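# Place bottles on ledges matching their cap colours

## Task

Put every bottle upright on the wall ledge whose label strip is the same colour as that bottle's cap, so that the bottle's entire base rests on the ledge.

## Robot and tools

Robot: two seven-joint arms, left_arm and right_arm, each ending in a two-finger gripper. Their URDFs are given, and equal joint values on the two arms give mirror-image postures. The arm names do not match the sides of the camera images.

Scene frame: the origin is on the plane z = 0, directly under the midpoint between the two arm bases, which sit 0.70 m above it. +x points forward, the way both arms face; +z points up; left_arm is on the +y side. All positions are in metres and all quaternions are in w, x, y, z order.

Gripper frame: the fingers point along the gripper's +z axis and close along its y axis. end_effector_position is the point between the closed finger pads, just under 1 cm behind the fingertips. While closing, the fingertips move about 17 mm further along +z, mostly while the pads are still more than 70 mm apart.

Row format, used by every motion tool: one flat list of 16 numbers covering both arms, even when only one arm moves. The order is left_arm x, y, z, qw, qx, qy, qz, opening, then the same eight for right_arm. x, y, z is an absolute target for that gripper's end_effector_position in the scene frame. The quaternion is an absolute target orientation in the scene frame. Opening runs from -1 (closed) to +1 (fully open, 0.145 m); it is a commanded value, not an offset. Fully open to closed takes at least about 0.5 s.

execute_actions(actions, cameras): actions is a list of actions. Each action is a table of up to 15 rows, and each row is held for one 1/30 s control step. If a table has fewer than 15 rows, its last row is held for the remaining steps, so every action lasts 0.5 s. If any gripper's target is more than 0.6 m from where that gripper starts the action, along any of its own axes, the action is refused for both arms. The whole call is refused if the first action fails this check against the last reported state, or if any action is malformed. An empty list just returns state and images. cameras picks which images come back: omitted, null or ["all"] gives all, [] gives none, and an unknown name invalidates the call.

move(target, speed, blend, opening_speed, blocking, cameras): drives each gripper in a straight line from its current Hand target to the absolute pose in a row. target is one 16-number row or a list of up to 15 rows, with no 0.6 m limit. speed is in m/s, from 0.002 to 1.1, default 0.25; turning is capped at twice that in rad/s. Give one speed, or one per target. blend, in metres, rounds the corners between listed targets. opening_speed is the rate at which the opening changes, in units per second on the -1..1 scale, minimum 0.2. With blocking=false the call returns after about 0.5 s while the motion continues, and a new move replaces a running one. Paths do not avoid obstacles or the other arm, all paths finish together, and a move is cut off after 10 s. A change of opening in a later listed target takes effect only once everything is at rest at that point. The result adds a "move:" line with the ending: done (the arm is at rest within 3 mm and 2 degrees), off_target, moving, held or fault, plus any limits that acted, such as paced or held. Neither done nor off_target tells you whether the gripper is touching anything.

wait(seconds 0-10, cameras): lets time pass while each arm keeps its last command. stop(cameras): brakes a running move. zoom_image(camera "cam_high" or "cam_low", region [x0,y0,x1,y1] in pixels, at most 504x504): gives a closer view of that camera's latest image. read_manual: licence texts only. finished_scene(scene): ends the scene for good. Scene 1 is practice and can be skipped.

Results report, for each arm, end_effector_position, end_effector_quat_wxyz, Hand target, joint positions, velocities and torques, grip_measured (on the opening scale), and possibly Tool commands. Reported poses can be off by a few cm, more at long reach. Calls that ran actions also list positions at some steps along the way. Cameras: cam_high and cam_low, both 896x504, with calibration given. Use them to read cap colours and ledge strip colours.

Control notes: each step, the commanded orientation is clipped to within 32 degrees of the measured one, so a single action may fall short. Continue from the Hand target. To keep an orientation steady, resend the same quaternion in every row. To hold an arm still, resend its last reported full pose and the opening you want. A large gripper turn can swing the elbow.

Gripping: keep the commanded opening clearly below grip_measured. The further below, the harder the squeeze, up to about 10 N per pad on objects up to about 11 cm wide. Closing fast squeezes harder.

Avoid: dropping bottles or releasing them while they are still moving; fast contacts and targets set far past a contact, which press hard; knocking things out of the work area; hitting or pressing the arms, grippers or wrist cameras against each other, which the clearance check does not always prevent; and long holds with a stretched or loaded arm. Motors heat up, show a MOTOR HOT line at 85 °C, and at 100 °C trigger a fault stop lasting 30-60 s. Loose objects may occasionally get pushed by outside disturbances. Thinking time lets the simulation run on.

Each tool is called after "Request:" as a command line: name --argument value for each argument, lists and objects as JSON in quotes; but a table of rows of numbers goes row by row, as --pt "numbers of a row", without its own name.

## Session

Request:
execute_actions --actions '[]'

Scene clock: 0.00 s.
left_arm: end_effector_position=(+0.3554, +0.1334, +0.3763) grip_measured=+1.00 end_effector_quat_wxyz=(-0.040, -0.585, +0.680, -0.440) | right_arm: end_effector_position=(+0.4020, -0.0846, +0.4120) grip_measured=+1.00 end_effector_quat_wxyz=(+0.172, +0.783, +0.024, +0.598)
Joint positions: left_arm=[0.476 0.652 -0.724 1.144 -0.177 -0.294 0.656 0.145] | right_arm=[0.249 -0.096 -0.415 1.14 -0.092 0.203 -0.635 0.145]
Joint velocities: within noise
Joint torques (N m): no reading
Motor temperatures (°C): left_arm=[23 20 24 22 21 24 21] | right_arm=[21 23 24 21 21 21 22]
Hand target: left_arm +0.3554, +0.1334, +0.3763; -0.040, -0.585, +0.680, -0.440 | right_arm +0.4020, -0.0846, +0.4120; +0.172, +0.783, +0.024, +0.598
Tool commands: left_gripper/opening=+1.0 right_gripper/opening=+1.0

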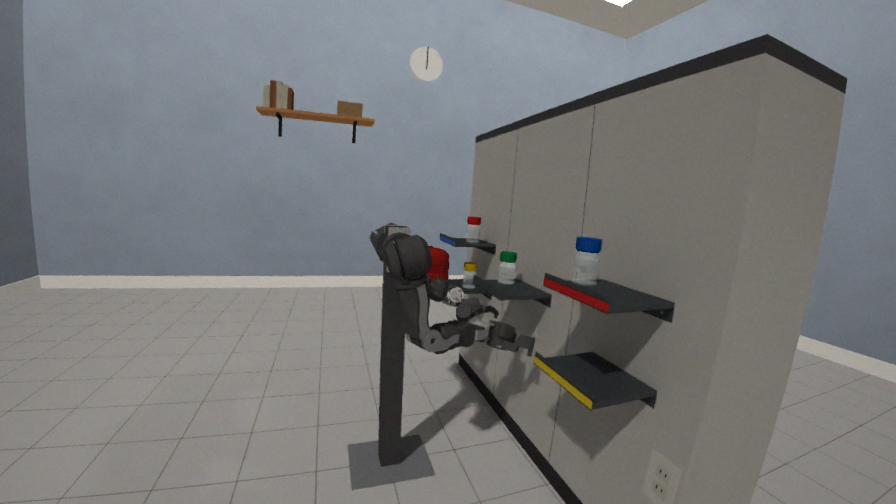

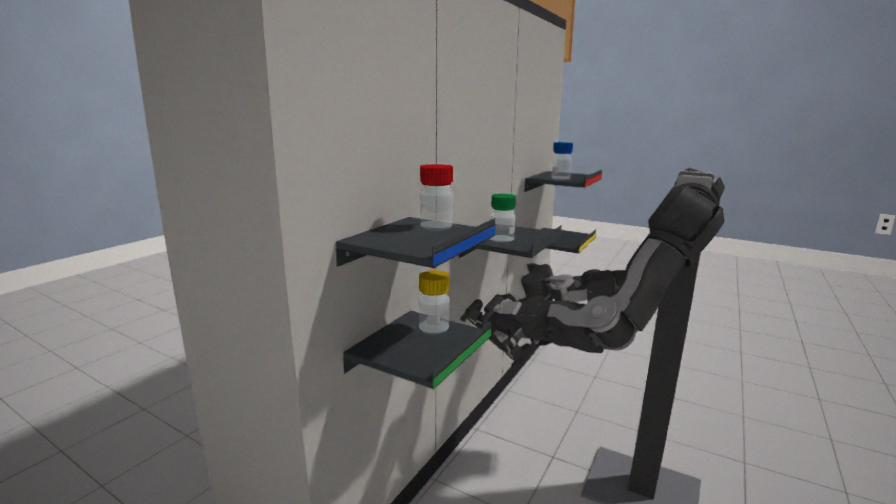

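Request:
zoom_image --camera "cam_high" --region '[420, 200, 680, 420]'

Request:
zoom_image --camera "cam_low" --region '[320, 130, 620, 400]'

Scaled by 1.938 from the camera's 896x504 image, which has a finer 1280x720 frame.

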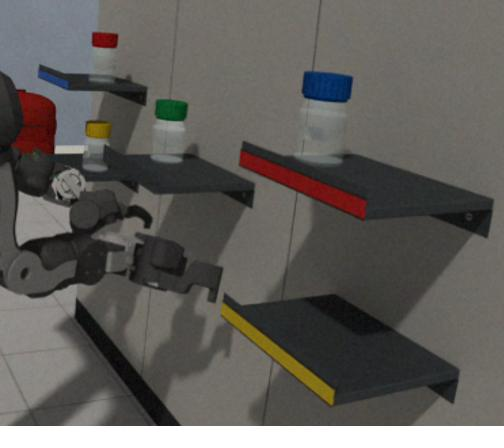

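Scaled by 1.680 from the camera's 896x504 image, which has a finer 1280x720 frame.

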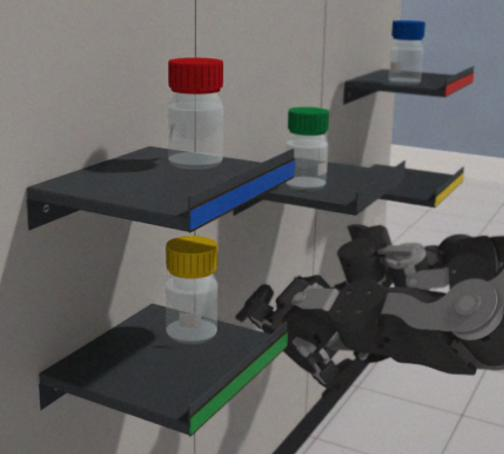

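Request:
move --pt "0.22 0.16 0.40 0 0.7071 0 0.7071 1 0.22 -0.16 0.40 0 0.7071 0 0.7071 1" --pt "0.22 0.30 0.56 0 0.7071 0 0.7071 1 0.22 -0.30 0.56 0 0.7071 0 0.7071 1" --speed 0.2

Scene clock: 107.33 s.
left_arm: end_effector_position=(+0.2199, +0.3023, +0.5607) grip_measured=+1.00 end_effector_quat_wxyz=(-0.004, +0.706, +0.002, +0.708) | right_arm: end_effector_position=(+0.2196, -0.3010, +0.5598) grip_measured=+1.00 end_effector_quat_wxyz=(+0.002, +0.707, -0.002, +0.708)
Joint positions: left_arm=[-1.058 0.646 0.63 2.144 0.881 -0.239 0.06 0.145] | right_arm=[-1.313 0.899 0.627 2.145 0.974 -0.494 -0.142 0.145]
Joint velocities: within noise
Joint torques (N m): left_arm=[-1.2 3.1 1.42 4.12 0.22 -0.57 0.21] | right_arm=[-0.49 2.1 3.37 2.51 0.1 -0.32 0.18]
Motor temperatures (°C): left_arm=[26 21 25 23 21 24 21] | right_arm=[22 23 24 23 21 21 21]
Hand target: left_arm +0.2200, +0.3000, +0.5600; +0.000, +0.707, +0.000, +0.707 | right_arm +0.2200, -0.3000, +0.5600; +0.000, +0.707, +0.000, +0.707
Off the commanded pose: left_arm 0.002 m, 1 deg | right_arm 0.001 m, 0 deg.
joint sent to its limit (right arm) — joint 1 (shoulder pitch), lower limit. The joint targets still meet the commanded pose.
move: done

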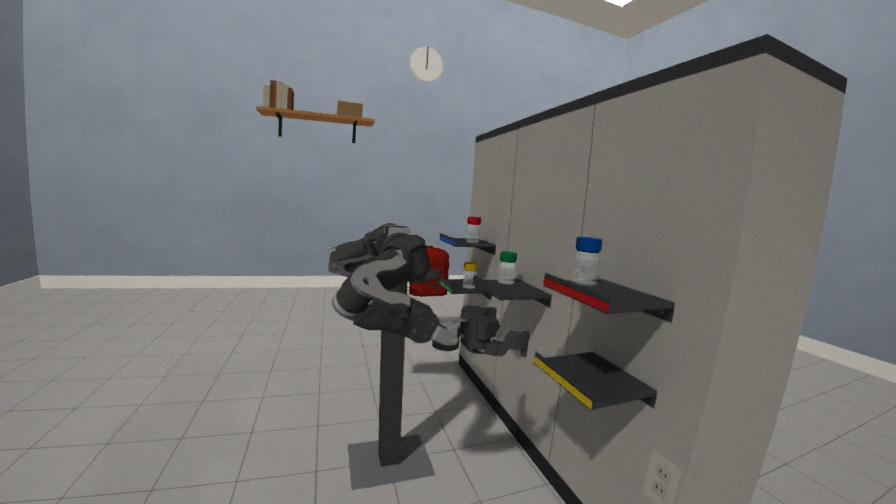

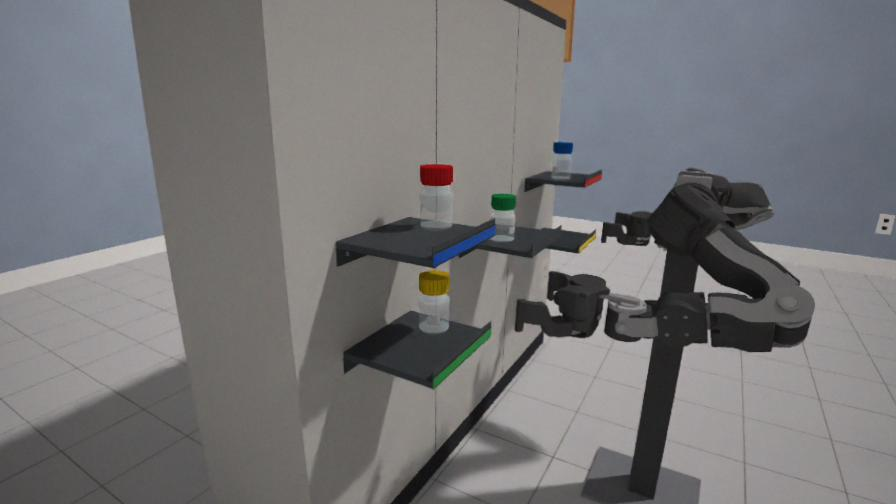

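Request:
move --target '[0.22,0.30,0.56,0,0.7071,0,0.7071,-1,0.22,-0.30,0.56,0,0.7071,0,0.7071,-1]'

Request:
zoom_image --camera "cam_high" --region '[430, 260, 630, 380]'

Request:
zoom_image --camera "cam_low" --region '[480, 180, 680, 360]'

Scene clock: 120.80 s.
left_arm: end_effector_position=(+0.2199, +0.3022, +0.5607) grip_measured=-1.00 end_effector_quat_wxyz=(-0.004, +0.706, +0.002, +0.708) | right_arm: end_effector_position=(+0.2196, -0.3010, +0.5598) grip_measured=-1.00 end_effector_quat_wxyz=(+0.002, +0.707, -0.002, +0.708)
Joint positions: left_arm=[-1.058 0.647 0.63 2.144 0.881 -0.239 0.06 0] | right_arm=[-1.313 0.899 0.627 2.145 0.974 -0.494 -0.142 0]
Joint velocities: within noise
Joint torques (N m): left_arm=[-1.17 3.07 1.43 4.14 0.23 -0.6 0.21] | right_arm=[-0.44 1.96 3.37 2.47 0.11 -0.34 0.17]
Motor temperatures (°C): left_arm=[25 21 25 23 21 24 21] | right_arm=[22 23 24 22 21 21 21]
Hand target: left_arm +0.2200, +0.2999, +0.5601; +0.000, +0.707, +0.000, +0.707 | right_arm +0.2200, -0.3000, +0.5601; +0.000, +0.707, +0.000, +0.707
Off the commanded pose: left_arm 0.002 m, 1 deg | right_arm 0.001 m, 0 deg.
joint sent to its limit (right arm) — joint 1 (shoulder pitch), lower limit. The joint targets still meet the commanded pose.
move: done

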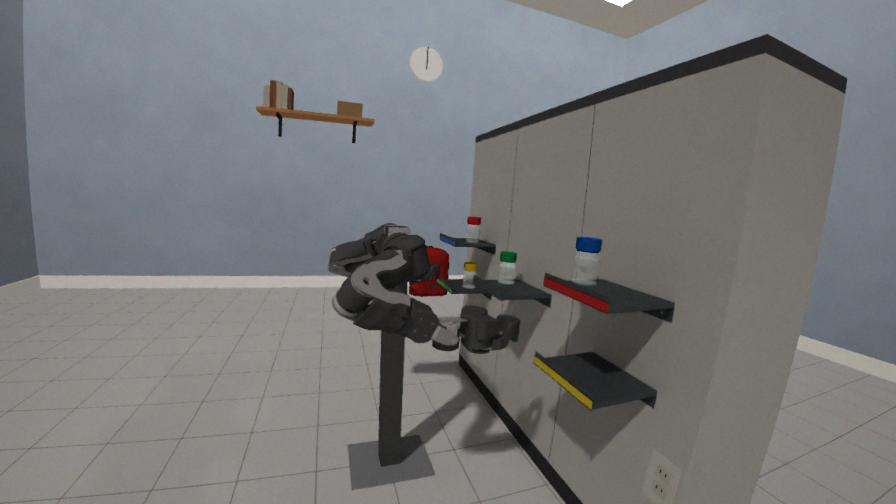

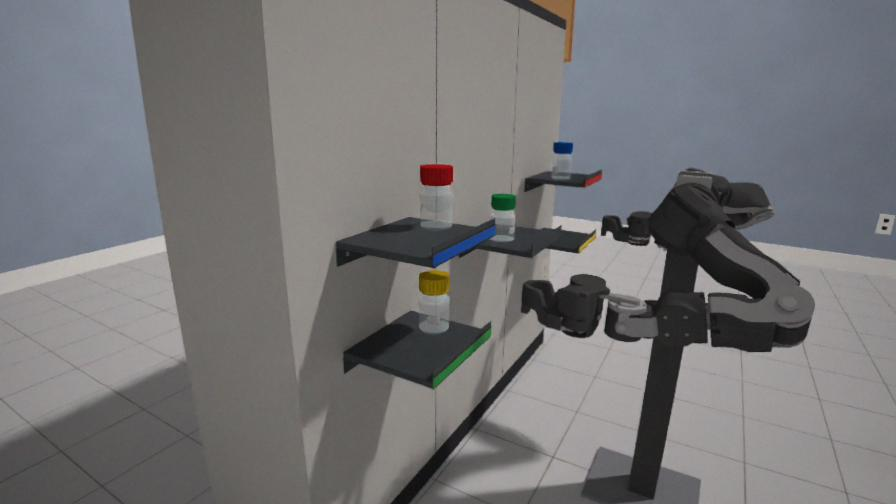

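Scaled by 2.520 from the camera's 896x504 image, which has a finer 1280x720 frame.

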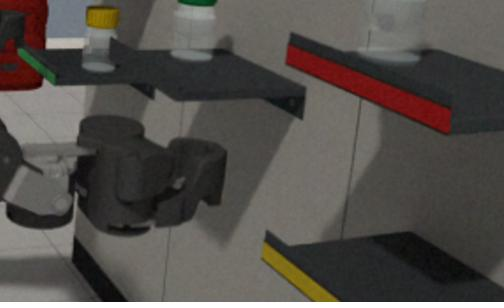

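Scaled by 2.520 from the camera's 896x504 image, which has a finer 1280x720 frame.

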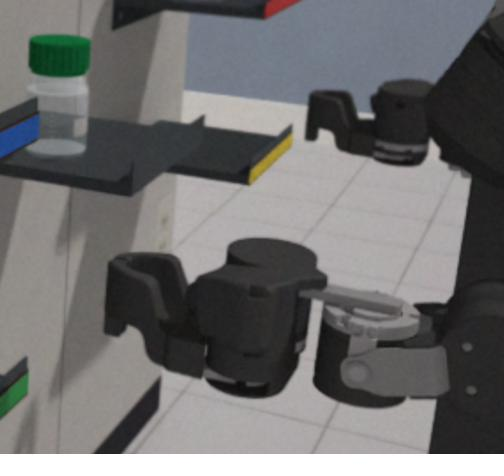

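Request:
move --pt "0.22 0.355 0.57 0 0.8191 0 0.5736 1 0.22 -0.30 0.56 0 0.7071 0 0.7071 1" --pt "0.34 0.355 0.527 0 0.8191 0 0.5736 1 0.22 -0.30 0.56 0 0.7071 0 0.7071 1" --speed 0.2

Request:
zoom_image --camera "cam_high" --region '[400, 200, 600, 320]'

Request:
zoom_image --camera "cam_low" --region '[330, 200, 580, 390]'

Scene clock: 219.53 s.
left_arm: end_effector_position=(+0.3407, +0.3541, +0.5281) grip_measured=+1.00 end_effector_quat_wxyz=(+0.001, +0.819, -0.002, +0.574) | right_arm: end_effector_position=(+0.2196, -0.3010, +0.5598) grip_measured=+1.00 end_effector_quat_wxyz=(+0.002, +0.707, -0.002, +0.708)
Joint positions: left_arm=[-1.169 1.601 0.604 1.64 1.574 -0.219 -0.084 0.145] | right_arm=[-1.313 0.899 0.627 2.145 0.974 -0.494 -0.142 0.145]
Joint velocities: within noise
Joint torques (N m): left_arm=[4.1 2.91 2.66 0.46 0.14 -0.67 0.01] | right_arm=[-0.54 1.96 3.33 2.45 0.1 -0.32 0.16]
Motor temperatures (°C): left_arm=[23 21 24 23 21 25 21] | right_arm=[21 23 25 21 20 20 21]
Hand target: left_arm +0.3400, +0.3550, +0.5270; +0.000, +0.819, +0.000, +0.574 | right_arm +0.2200, -0.3000, +0.5601; +0.000, +0.707, +0.000, +0.707
Off the commanded pose: left_arm 0.002 m, 0 deg | right_arm 0.001 m, 0 deg.
joint sent to its limit (right arm) — joint 1 (shoulder pitch), lower limit. The joint targets still meet the commanded pose.
move: done

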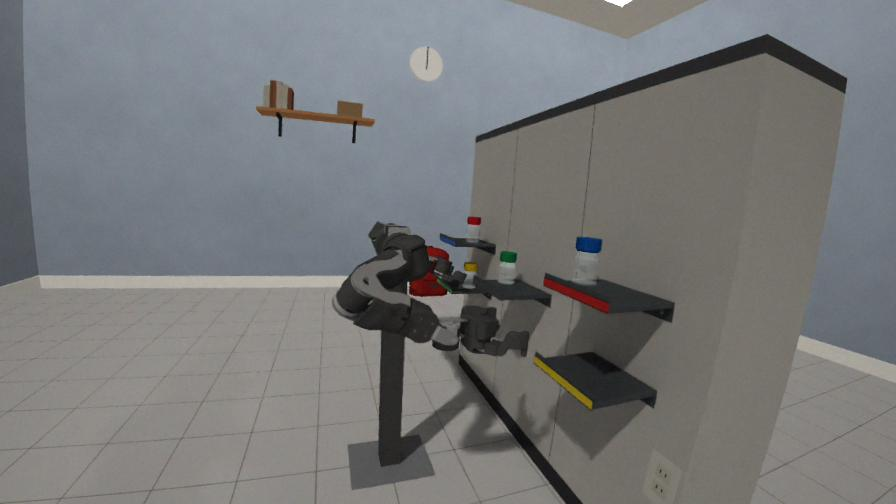

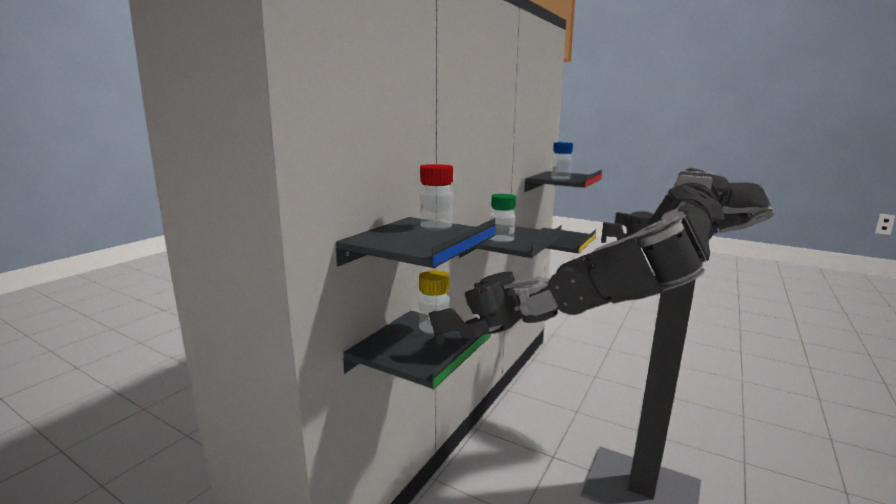

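Scaled by 2.520 from the camera's 896x504 image, which has a finer 1280x720 frame.

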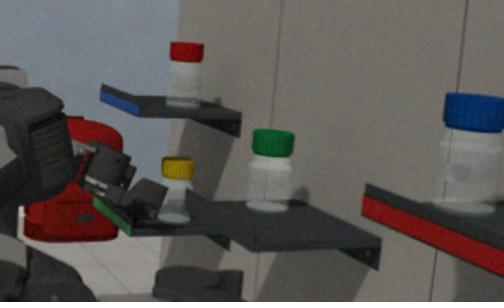

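Scaled by 2.016 from the camera's 896x504 image, which has a finer 1280x720 frame.

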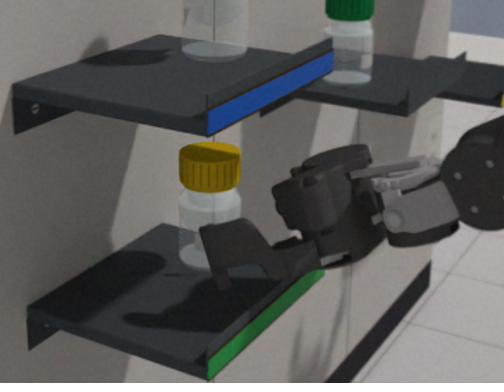

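Request:
move --pt "0.377 0.355 0.514 0 0.8191 0 0.5736 1 0.22 -0.30 0.56 0 0.7071 0 0.7071 1" --pt "0.377 0.355 0.514 0 0.8191 0 0.5736 -0.7 0.22 -0.30 0.56 0 0.7071 0 0.7071 1" --speed 0.1 --opening_speed 1.5

Request:
zoom_image --camera "cam_high" --region '[400, 200, 600, 320]'

Request:
zoom_image --camera "cam_low" --region '[330, 200, 580, 390]'

Scene clock: 231.10 s.
left_arm: end_effector_position=(+0.3780, +0.3538, +0.5167) grip_measured=-0.21 end_effector_quat_wxyz=(-0.046, +0.822, -0.057, +0.564) | right_arm: end_effector_position=(+0.2196, -0.3010, +0.5598) grip_measured=+1.00 end_effector_quat_wxyz=(+0.002, +0.707, -0.002, +0.708)
Joint positions: left_arm=[-1.407 1.824 0.754 1.465 1.585 -0.267 -0.123 0.06] | right_arm=[-1.313 0.899 0.627 2.145 0.974 -0.494 -0.142 0.145]
Joint velocities: within noise
Joint torques (N m): left_arm=[5.58 1.25 2.11 -0.27 0.13 -0.63 -0.06] | right_arm=[-0.49 1.91 3.32 2.51 0.11 -0.34 0.18]
Motor temperatures (°C): left_arm=[23 21 25 23 21 25 21] | right_arm=[21 23 25 21 20 20 21]
Hand target: left_arm +0.3766, +0.3550, +0.5144; -0.048, +0.824, -0.055, +0.562 | right_arm +0.2200, -0.3000, +0.5601; +0.000, +0.707, +0.000, +0.707
Off the commanded pose: left_arm 0.003 m, 8 deg | right_arm 0.001 m, 0 deg.
joint sent to its limit (left arm) — joint 1 (shoulder pitch), lower limit; joint 5 (forearm roll), upper limit. The joint targets are off in orientation, not in position.
joint sent to its limit (right arm) — joint 1 (shoulder pitch), lower limit. The joint targets still meet the commanded pose.
move: off_target (left_arm); target 2's new opening was sent with left_arm's hand 0.003 m and 8 deg from that target

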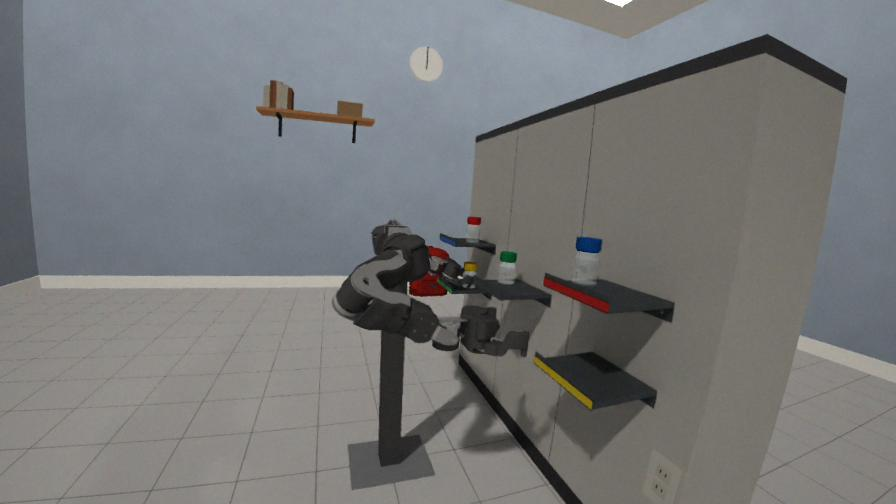

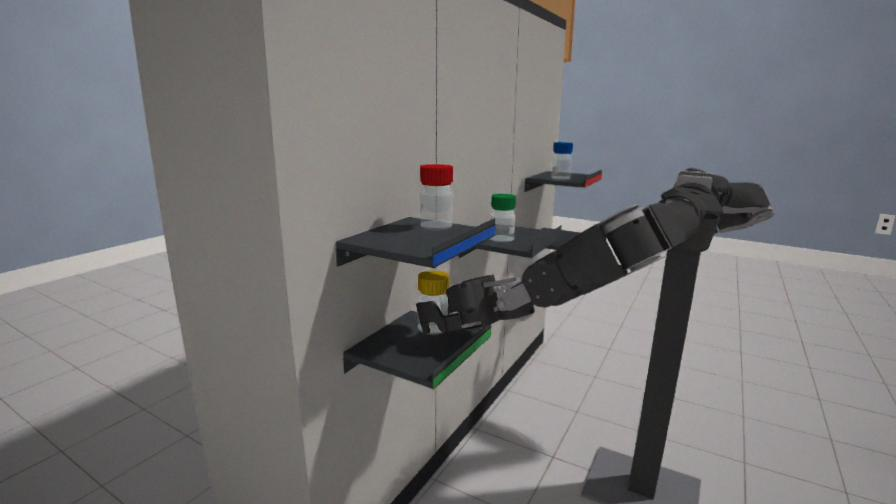

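Scaled by 2.520 from the camera's 896x504 image, which has a finer 1280x720 frame.

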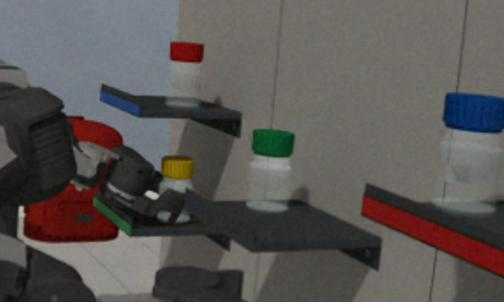

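Scaled by 2.016 from the camera's 896x504 image, which has a finer 1280x720 frame.

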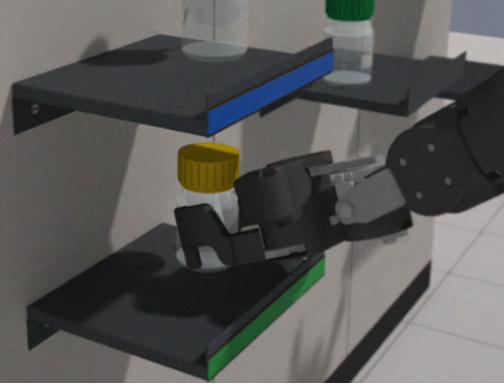

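Request:
move --pt "0.377 0.355 0.514 -0.048 0.824 -0.055 0.562 0.9 0.22 -0.30 0.56 0 0.7071 0 0.7071 1" --pt "0.26 0.355 0.555 0 0.8191 0 0.5736 0.9 0.22 -0.30 0.56 0 0.7071 0 0.7071 1" --pt "0.25 0.27 0.53 -0.1241 0.7997 0.1773 0.5600 0.9 0.22 -0.30 0.56 0 0.7071 0 0.7071 1" --speed 0.15 --opening_speed 2

Scene clock: 286.83 s.
left_arm: end_effector_position=(+0.2500, +0.2691, +0.5298) grip_measured=+0.90 end_effector_quat_wxyz=(-0.122, +0.801, +0.175, +0.559) | right_arm: end_effector_position=(+0.2196, -0.3010, +0.5598) grip_measured=+1.00 end_effector_quat_wxyz=(+0.002, +0.707, -0.002, +0.708)
Joint positions: left_arm=[-1.22 1.809 0.352 2.365 1.349 -0.614 -1.378 0.139] | right_arm=[-1.313 0.899 0.627 2.145 0.974 -0.494 -0.142 0.145]
Joint velocities: within noise
Joint torques (N m): left_arm=[3.44 1.96 1.73 1.98 -0.35 -0.28 -0.05] | right_arm=[-0.44 1.94 3.33 2.51 0.09 -0.33 0.2]
Motor temperatures (°C): left_arm=[24 21 25 22 21 25 21] | right_arm=[21 23 24 21 20 20 21]
Hand target: left_arm +0.2500, +0.2700, +0.5299; -0.124, +0.800, +0.177, +0.560 | right_arm +0.2200, -0.3000, +0.5601; +0.000, +0.707, +0.000, +0.707
Off the commanded pose: left_arm 0.001 m, 0 deg | right_arm 0.001 m, 0 deg.
joint sent to its limit (right arm) — joint 1 (shoulder pitch), lower limit. The joint targets still meet the commanded pose.
move: done

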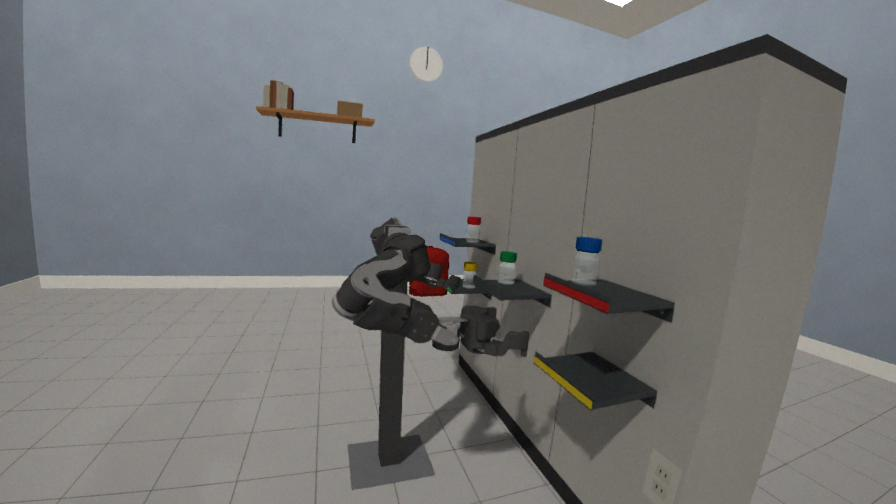

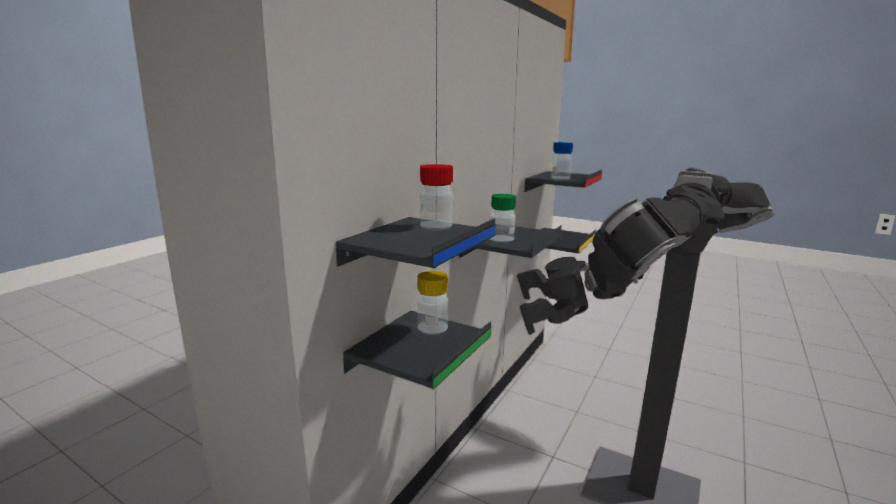

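Request:
move --pt "0.2 0.24 0.35 0 0.98 0 0.199 0.9 0.2 -0.24 0.35 0 0.98 0 0.199 1" --pt "0.08 0.20 0.14 0 1 0 0 0.9 0.08 -0.20 0.14 0 1 0 0 1" --speed 0.3

Scene clock: 329.47 s.
left_arm: end_effector_position=(+0.0540, +0.2598, +0.3417) grip_measured=+0.90 end_effector_quat_wxyz=(+0.106, +0.993, -0.021, +0.056) | right_arm: end_effector_position=(+0.0805, -0.2005, +0.1403) grip_measured=+1.00 end_effector_quat_wxyz=(+0.002, +1.000, -0.001, -0.001)
Joint positions: left_arm=[-1.408 1.593 0.012 1.945 1.585 0.059 -0.159 0.139] | right_arm=[-0.013 0.423 -0.94 0.753 1.08 0.404 -0.227 0.145]
Joint velocities: within noise
Joint torques (N m): left_arm=[0.54 0.73 0.39 1.57 0.13 -0.05 0.22] | right_arm=[1.12 2.55 0.13 1.5 0.03 -0.05 0.24]
Motor temperatures (°C): left_arm=[23 21 25 22 22 24 21] | right_arm=[21 23 24 21 20 20 21]
Hand target: left_arm +0.0529, +0.2609, +0.3412; +0.104, +0.993, -0.020, +0.054 | right_arm +0.0800, -0.2000, +0.1400; +0.000, +1.000, +0.000, +0.000
Off the commanded pose: left_arm 0.212 m, 14 deg | right_arm 0.001 m, 0 deg.
joint sent to its limit (left arm) — joint 1 (shoulder pitch), lower limit; joint 5 (forearm roll), upper limit. The joint targets are off in position and orientation.
move: off_target (left_arm)

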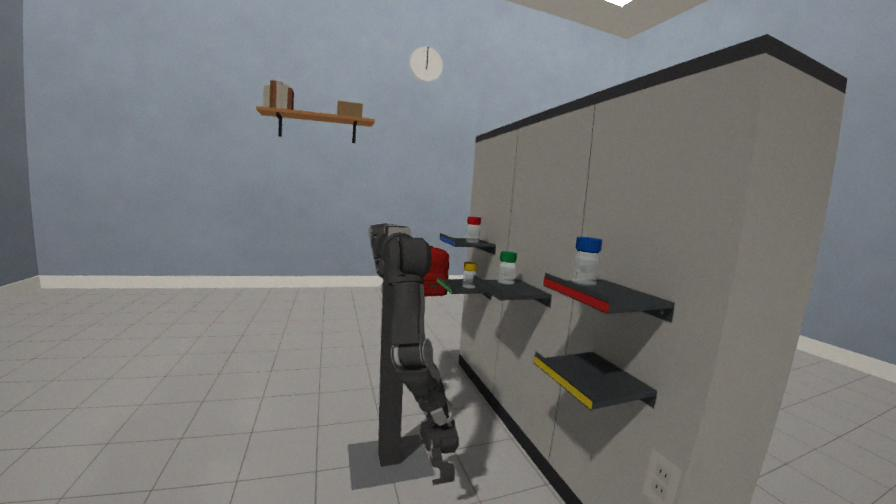

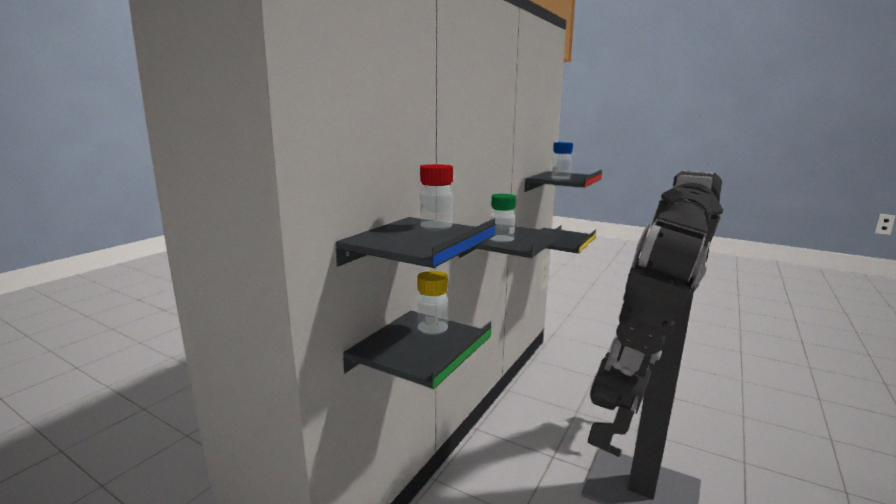

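Request:
move --pt "0.2 0.40 0.35 0 0.9 0 0.43 0.9 0.08 -0.20 0.14 0 1 0 0 1" --pt "0.2 0.36 0.20 0 1 0 0 0.9 0.08 -0.20 0.14 0 1 0 0 1" --pt "0.08 0.20 0.12 0 1 0 0 0.9 0.08 -0.20 0.14 0 1 0 0 1" --speed 0.3

Scene clock: 342.37 s.
left_arm: end_effector_position=(+0.0808, +0.2002, +0.1203) grip_measured=+0.90 end_effector_quat_wxyz=(+0.001, +1.000, +0.001, +0.000) | right_arm: end_effector_position=(+0.0805, -0.2005, +0.1403) grip_measured=+1.00 end_effector_quat_wxyz=(+0.002, +1.000, -0.001, -0.001)
Joint positions: left_arm=[0.041 0.274 -0.806 0.449 0.863 0.347 -0.06 0.139] | right_arm=[-0.013 0.423 -0.94 0.753 1.08 0.404 -0.227 0.145]
Joint velocities: within noise
Joint torques (N m): left_arm=[1.94 1.44 -0.28 1.42 0.07 -0.11 0.06] | right_arm=[0.99 2.49 0.12 1.43 0.03 -0.04 0.22]
Motor temperatures (°C): left_arm=[23 21 24 22 21 24 21] | right_arm=[21 23 24 20 20 20 21]
Hand target: left_arm +0.0800, +0.2001, +0.1200; +0.000, +1.000, +0.000, +0.000 | right_arm +0.0800, -0.2001, +0.1400; +0.000, +1.000, +0.000, +0.000
Off the commanded pose: left_arm 0.001 m, 0 deg | right_arm 0.001 m, 0 deg.
elbow stopped short (left arm): the move would have taken joint 4 (elbow) straighter than the controller allows.
move: done

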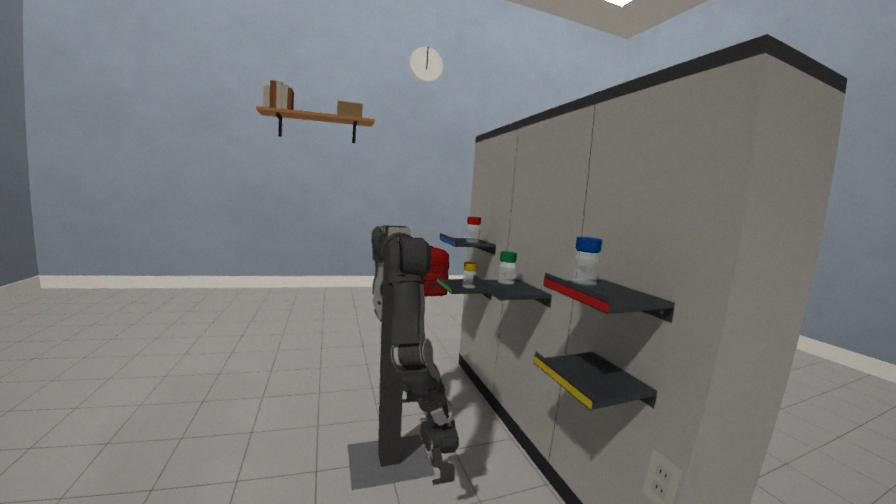

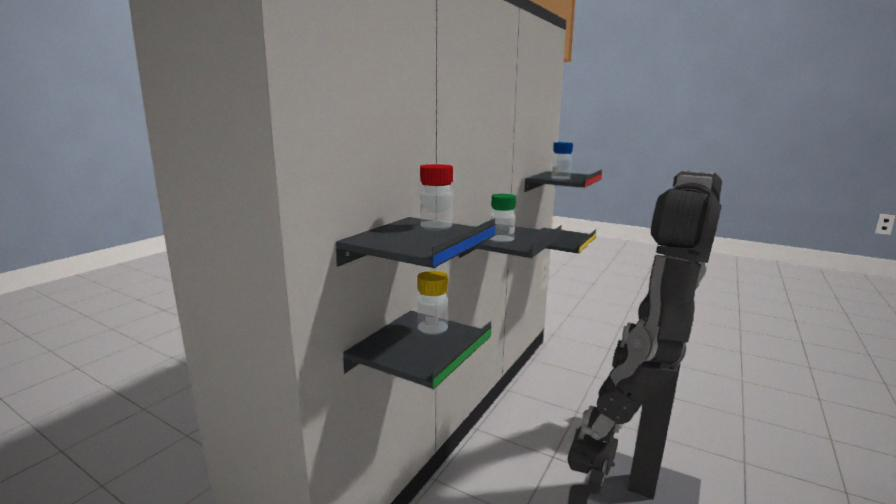

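Request:
move --pt "0.22 0.26 0.32 -0.11 0.86 0.15 0.43 0.9 0.22 -0.26 0.32 0.11 0.86 -0.15 0.43 0.9" --pt "0.27 0.293 0.553 -0.1484 0.7912 0.2120 0.5540 0.9 0.27 -0.293 0.553 0.1484 0.7912 -0.2120 0.5540 0.9" --speed 0.3

Scene clock: 360.57 s.
left_arm: end_effector_position=(+0.2707, +0.2927, +0.5546) grip_measured=+0.90 end_effector_quat_wxyz=(-0.147, +0.790, +0.211, +0.557) | right_arm: end_effector_position=(+0.2707, -0.2925, +0.5541) grip_measured=+0.90 end_effector_quat_wxyz=(+0.146, +0.790, -0.212, +0.557)
Joint positions: left_arm=[-0.303 0.718 0.125 2.318 1.092 0.52 -1.064 0.139] | right_arm=[-0.334 1.015 0.009 2.317 1.266 0.236 -1.188 0.139]
Joint velocities: within noise
Joint torques (N m): left_arm=[2.44 3.18 1.33 3.62 -0.2 -0.26 -0.04] | right_arm=[1.86 4.6 2.41 2.48 -0.35 -0.01 -0.14]
Motor temperatures (°C): left_arm=[23 21 24 22 21 24 21] | right_arm=[21 23 24 20 20 20 21]
Hand target: left_arm +0.2700, +0.2930, +0.5531; -0.148, +0.791, +0.212, +0.554 | right_arm +0.2700, -0.2930, +0.5530; +0.148, +0.791, -0.212, +0.554
Off the commanded pose: left_arm 0.002 m, 0 deg | right_arm 0.001 m, 0 deg.
move: done

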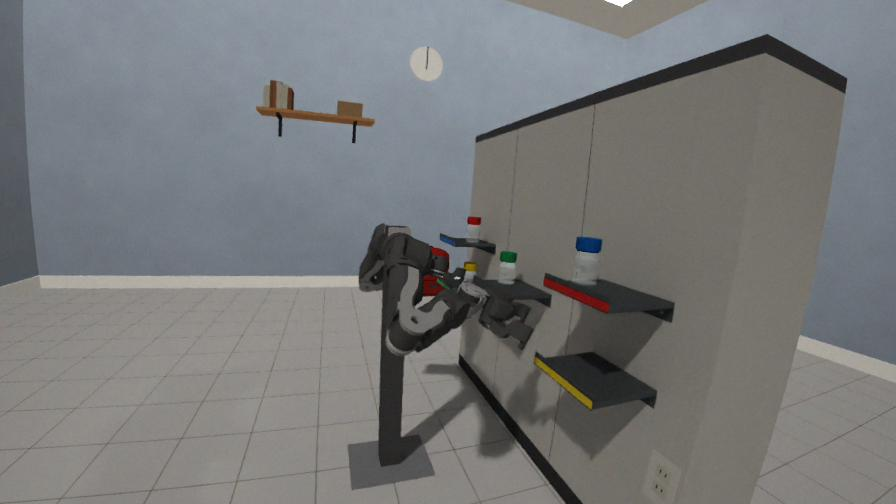

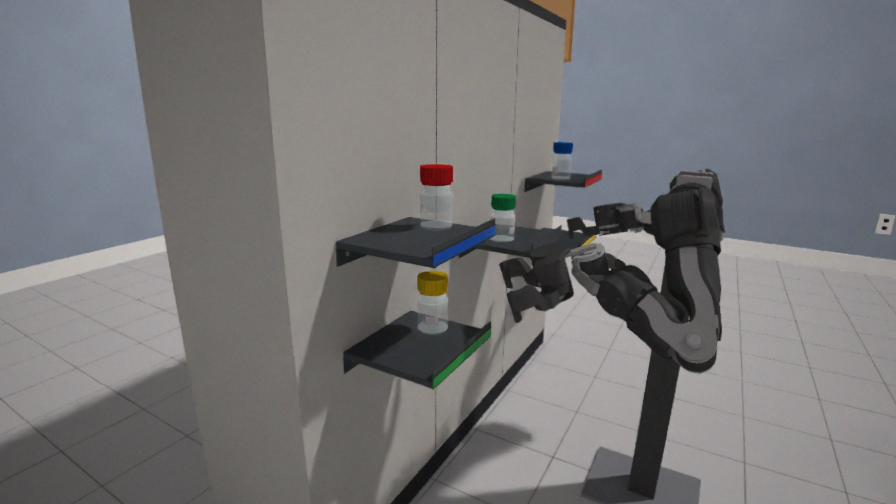

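Request:
move --pt "0.378 0.355 0.513 -0.1484 0.7912 0.2120 0.5540 0.9 0.27 -0.293 0.553 0.1484 0.7912 -0.2120 0.5540 0.9" --pt "0.378 0.355 0.513 -0.1484 0.7912 0.2120 0.5540 -0.7 0.27 -0.293 0.553 0.1484 0.7912 -0.2120 0.5540 0.9" --pt "0.378 0.355 0.553 -0.1484 0.7912 0.2120 0.5540 -0.7 0.27 -0.293 0.553 0.1484 0.7912 -0.2120 0.5540 0.9" --speed 0.15 --opening_speed 1.5

Request:
zoom_image --camera "cam_low" --region '[330, 200, 580, 390]'

Request:
zoom_image --camera "cam_high" --region '[400, 200, 600, 320]'

Scene clock: 375.23 s.
left_arm: end_effector_position=(+0.3782, +0.3534, +0.5498) grip_measured=-0.24 end_effector_quat_wxyz=(-0.146, +0.795, +0.210, +0.550) | right_arm: end_effector_position=(+0.2707, -0.2925, +0.5541) grip_measured=+0.90 end_effector_quat_wxyz=(+0.146, +0.790, -0.212, +0.557)
Joint positions: left_arm=[0.266 0.792 -0.093 1.689 1.088 0.551 -0.778 0.058] | right_arm=[-0.334 1.015 0.009 2.317 1.266 0.236 -1.188 0.139]
Joint velocities: within noise
Joint torques (N m): left_arm=[6.9 5.31 2.99 4.4 -0.26 -0.59 -0.02] | right_arm=[1.83 4.6 2.44 2.4 -0.37 -0.04 -0.15]
Motor temperatures (°C): left_arm=[23 22 24 22 21 24 21] | right_arm=[21 23 24 20 20 20 21]
Hand target: left_arm +0.3780, +0.3550, +0.5531; -0.148, +0.791, +0.212, +0.554 | right_arm +0.2700, -0.2930, +0.5530; +0.148, +0.791, -0.212, +0.554
Off the commanded pose: left_arm 0.004 m, 1 deg | right_arm 0.001 m, 0 deg.
move: off_target (left_arm)

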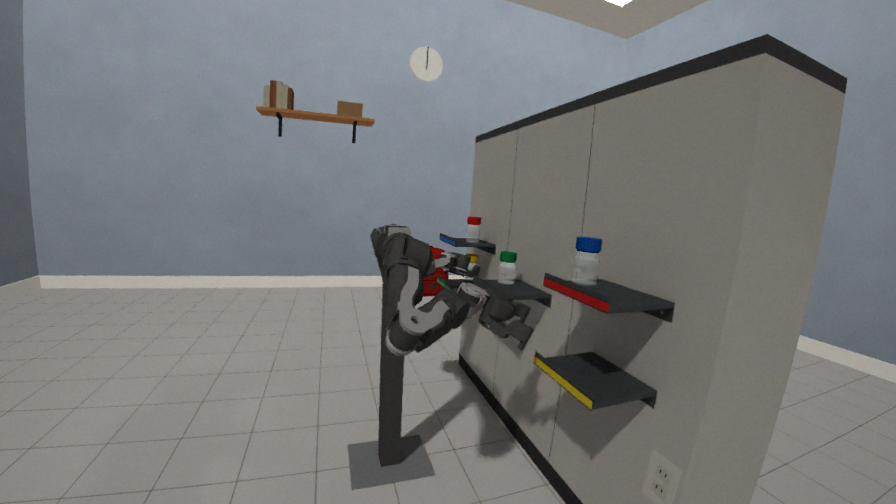

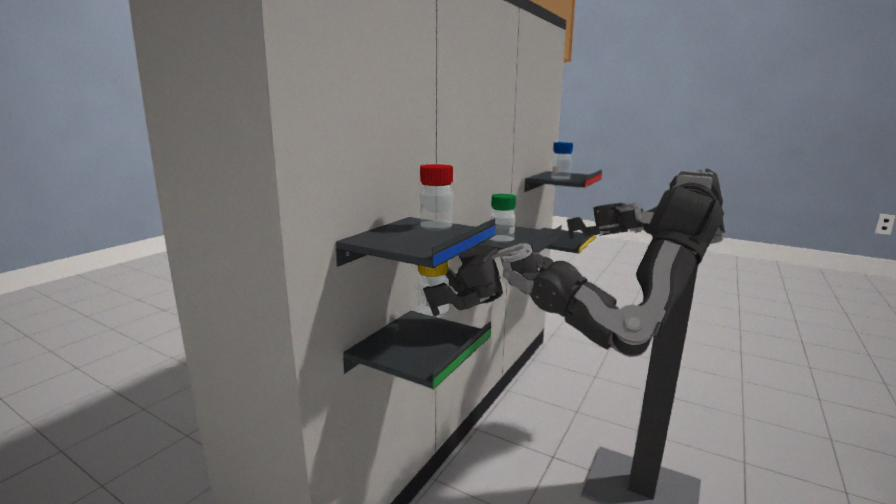

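Scaled by 2.016 from the camera's 896x504 image, which has a finer 1280x720 frame.

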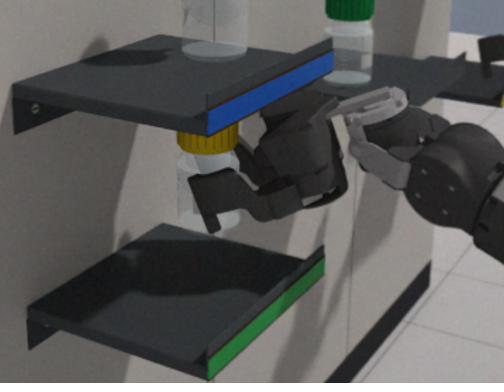

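Scaled by 2.520 from the camera's 896x504 image, which has a finer 1280x720 frame.

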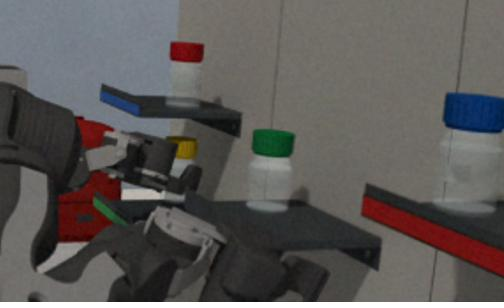

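Request:
move --pt "0.268 0.292 0.562 -0.1484 0.7912 0.2120 0.5540 -0.7 0.27 -0.293 0.553 0.1484 0.7912 -0.2120 0.5540 0.9" --pt "0.25 0.12 0.66 0 0.8191 0 0.5736 -0.7 0.27 -0.293 0.553 0.1484 0.7912 -0.2120 0.5540 0.9" --pt "0.27 0.003 0.66 0.1484 0.7912 -0.2120 0.5540 -0.7 0.27 -0.293 0.553 0.1484 0.7912 -0.2120 0.5540 0.9" --pt "0.378 -0.06 0.655 0.1484 0.7912 -0.2120 0.5540 -0.7 0.27 -0.293 0.553 0.1484 0.7912 -0.2120 0.5540 0.9" --pt "0.378 -0.06 0.622 0.1484 0.7912 -0.2120 0.5540 -0.7 0.27 -0.293 0.553 0.1484 0.7912 -0.2120 0.5540 0.9" --speed '[0.2,0.2,0.2,0.2,0.1]'

Request:
zoom_image --camera "cam_high" --region '[440, 200, 640, 320]'

Request:
zoom_image --camera "cam_low" --region '[430, 130, 680, 320]'

Scene clock: 419.63 s.
left_arm: end_effector_position=(+0.3774, -0.0597, +0.6199) grip_measured=-0.24 end_effector_quat_wxyz=(+0.146, +0.794, -0.214, +0.550) | right_arm: end_effector_position=(+0.2706, -0.2925, +0.5541) grip_measured=+0.90 end_effector_quat_wxyz=(+0.146, +0.790, -0.212, +0.557)
Joint positions: left_arm=[1.039 0.229 -1.041 1.737 1.381 0.677 -0.895 0.058] | right_arm=[-0.334 1.015 0.009 2.317 1.266 0.236 -1.189 0.139]
Joint velocities: within noise
Joint torques (N m): left_arm=[9.3 -0.91 2.91 2.5 -0.39 -0.69 0.24] | right_arm=[2.07 4.63 2.43 2.39 -0.37 -0.03 -0.16]
Motor temperatures (°C): left_arm=[25 23 25 23 22 25 21] | right_arm=[21 23 24 20 20 20 21]
Hand target: left_arm +0.3780, -0.0600, +0.6220; +0.148, +0.791, -0.212, +0.554 | right_arm +0.2700, -0.2930, +0.5530; +0.148, +0.791, -0.212, +0.554
Off the commanded pose: left_arm 0.002 m, 1 deg | right_arm 0.001 m, 0 deg.
move: done

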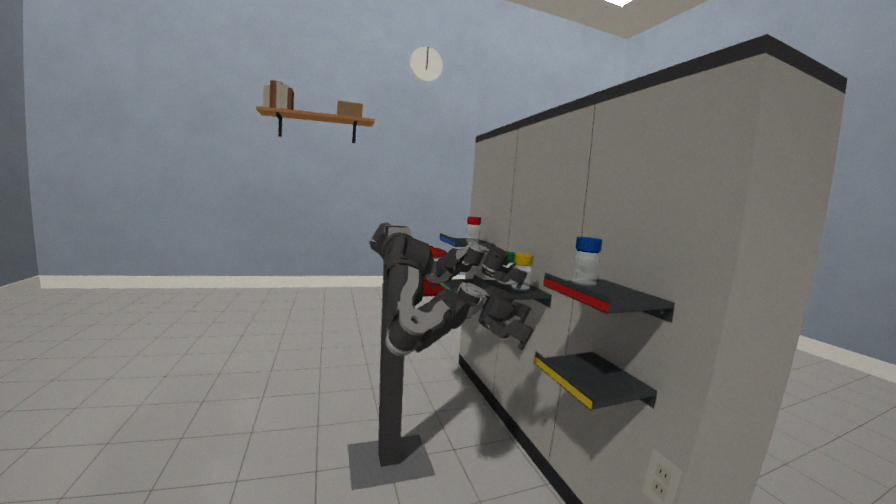

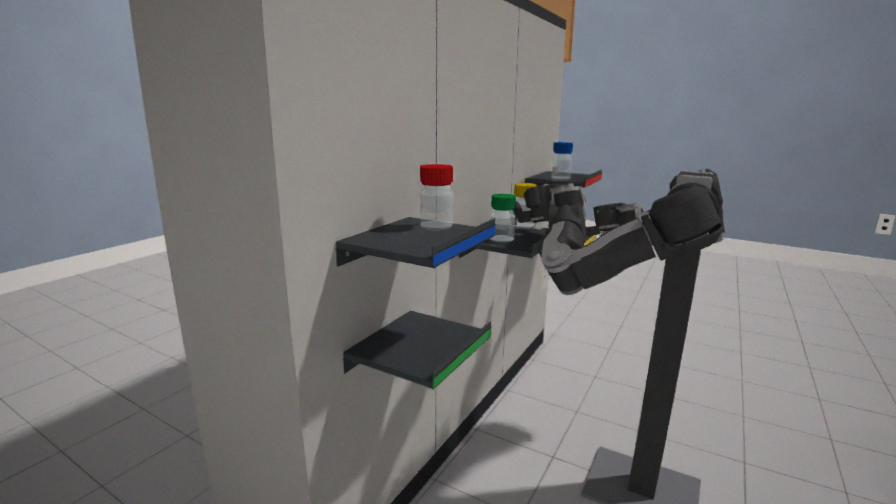

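Scaled by 2.520 from the camera's 896x504 image, which has a finer 1280x720 frame.

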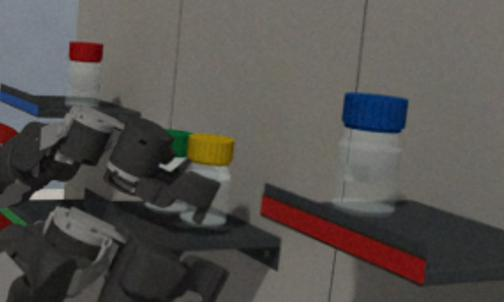

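Scaled by 2.016 from the camera's 896x504 image, which has a finer 1280x720 frame.

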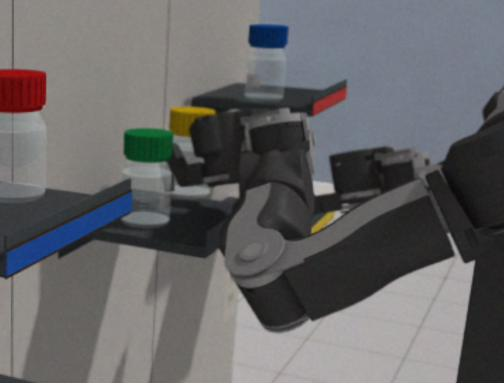

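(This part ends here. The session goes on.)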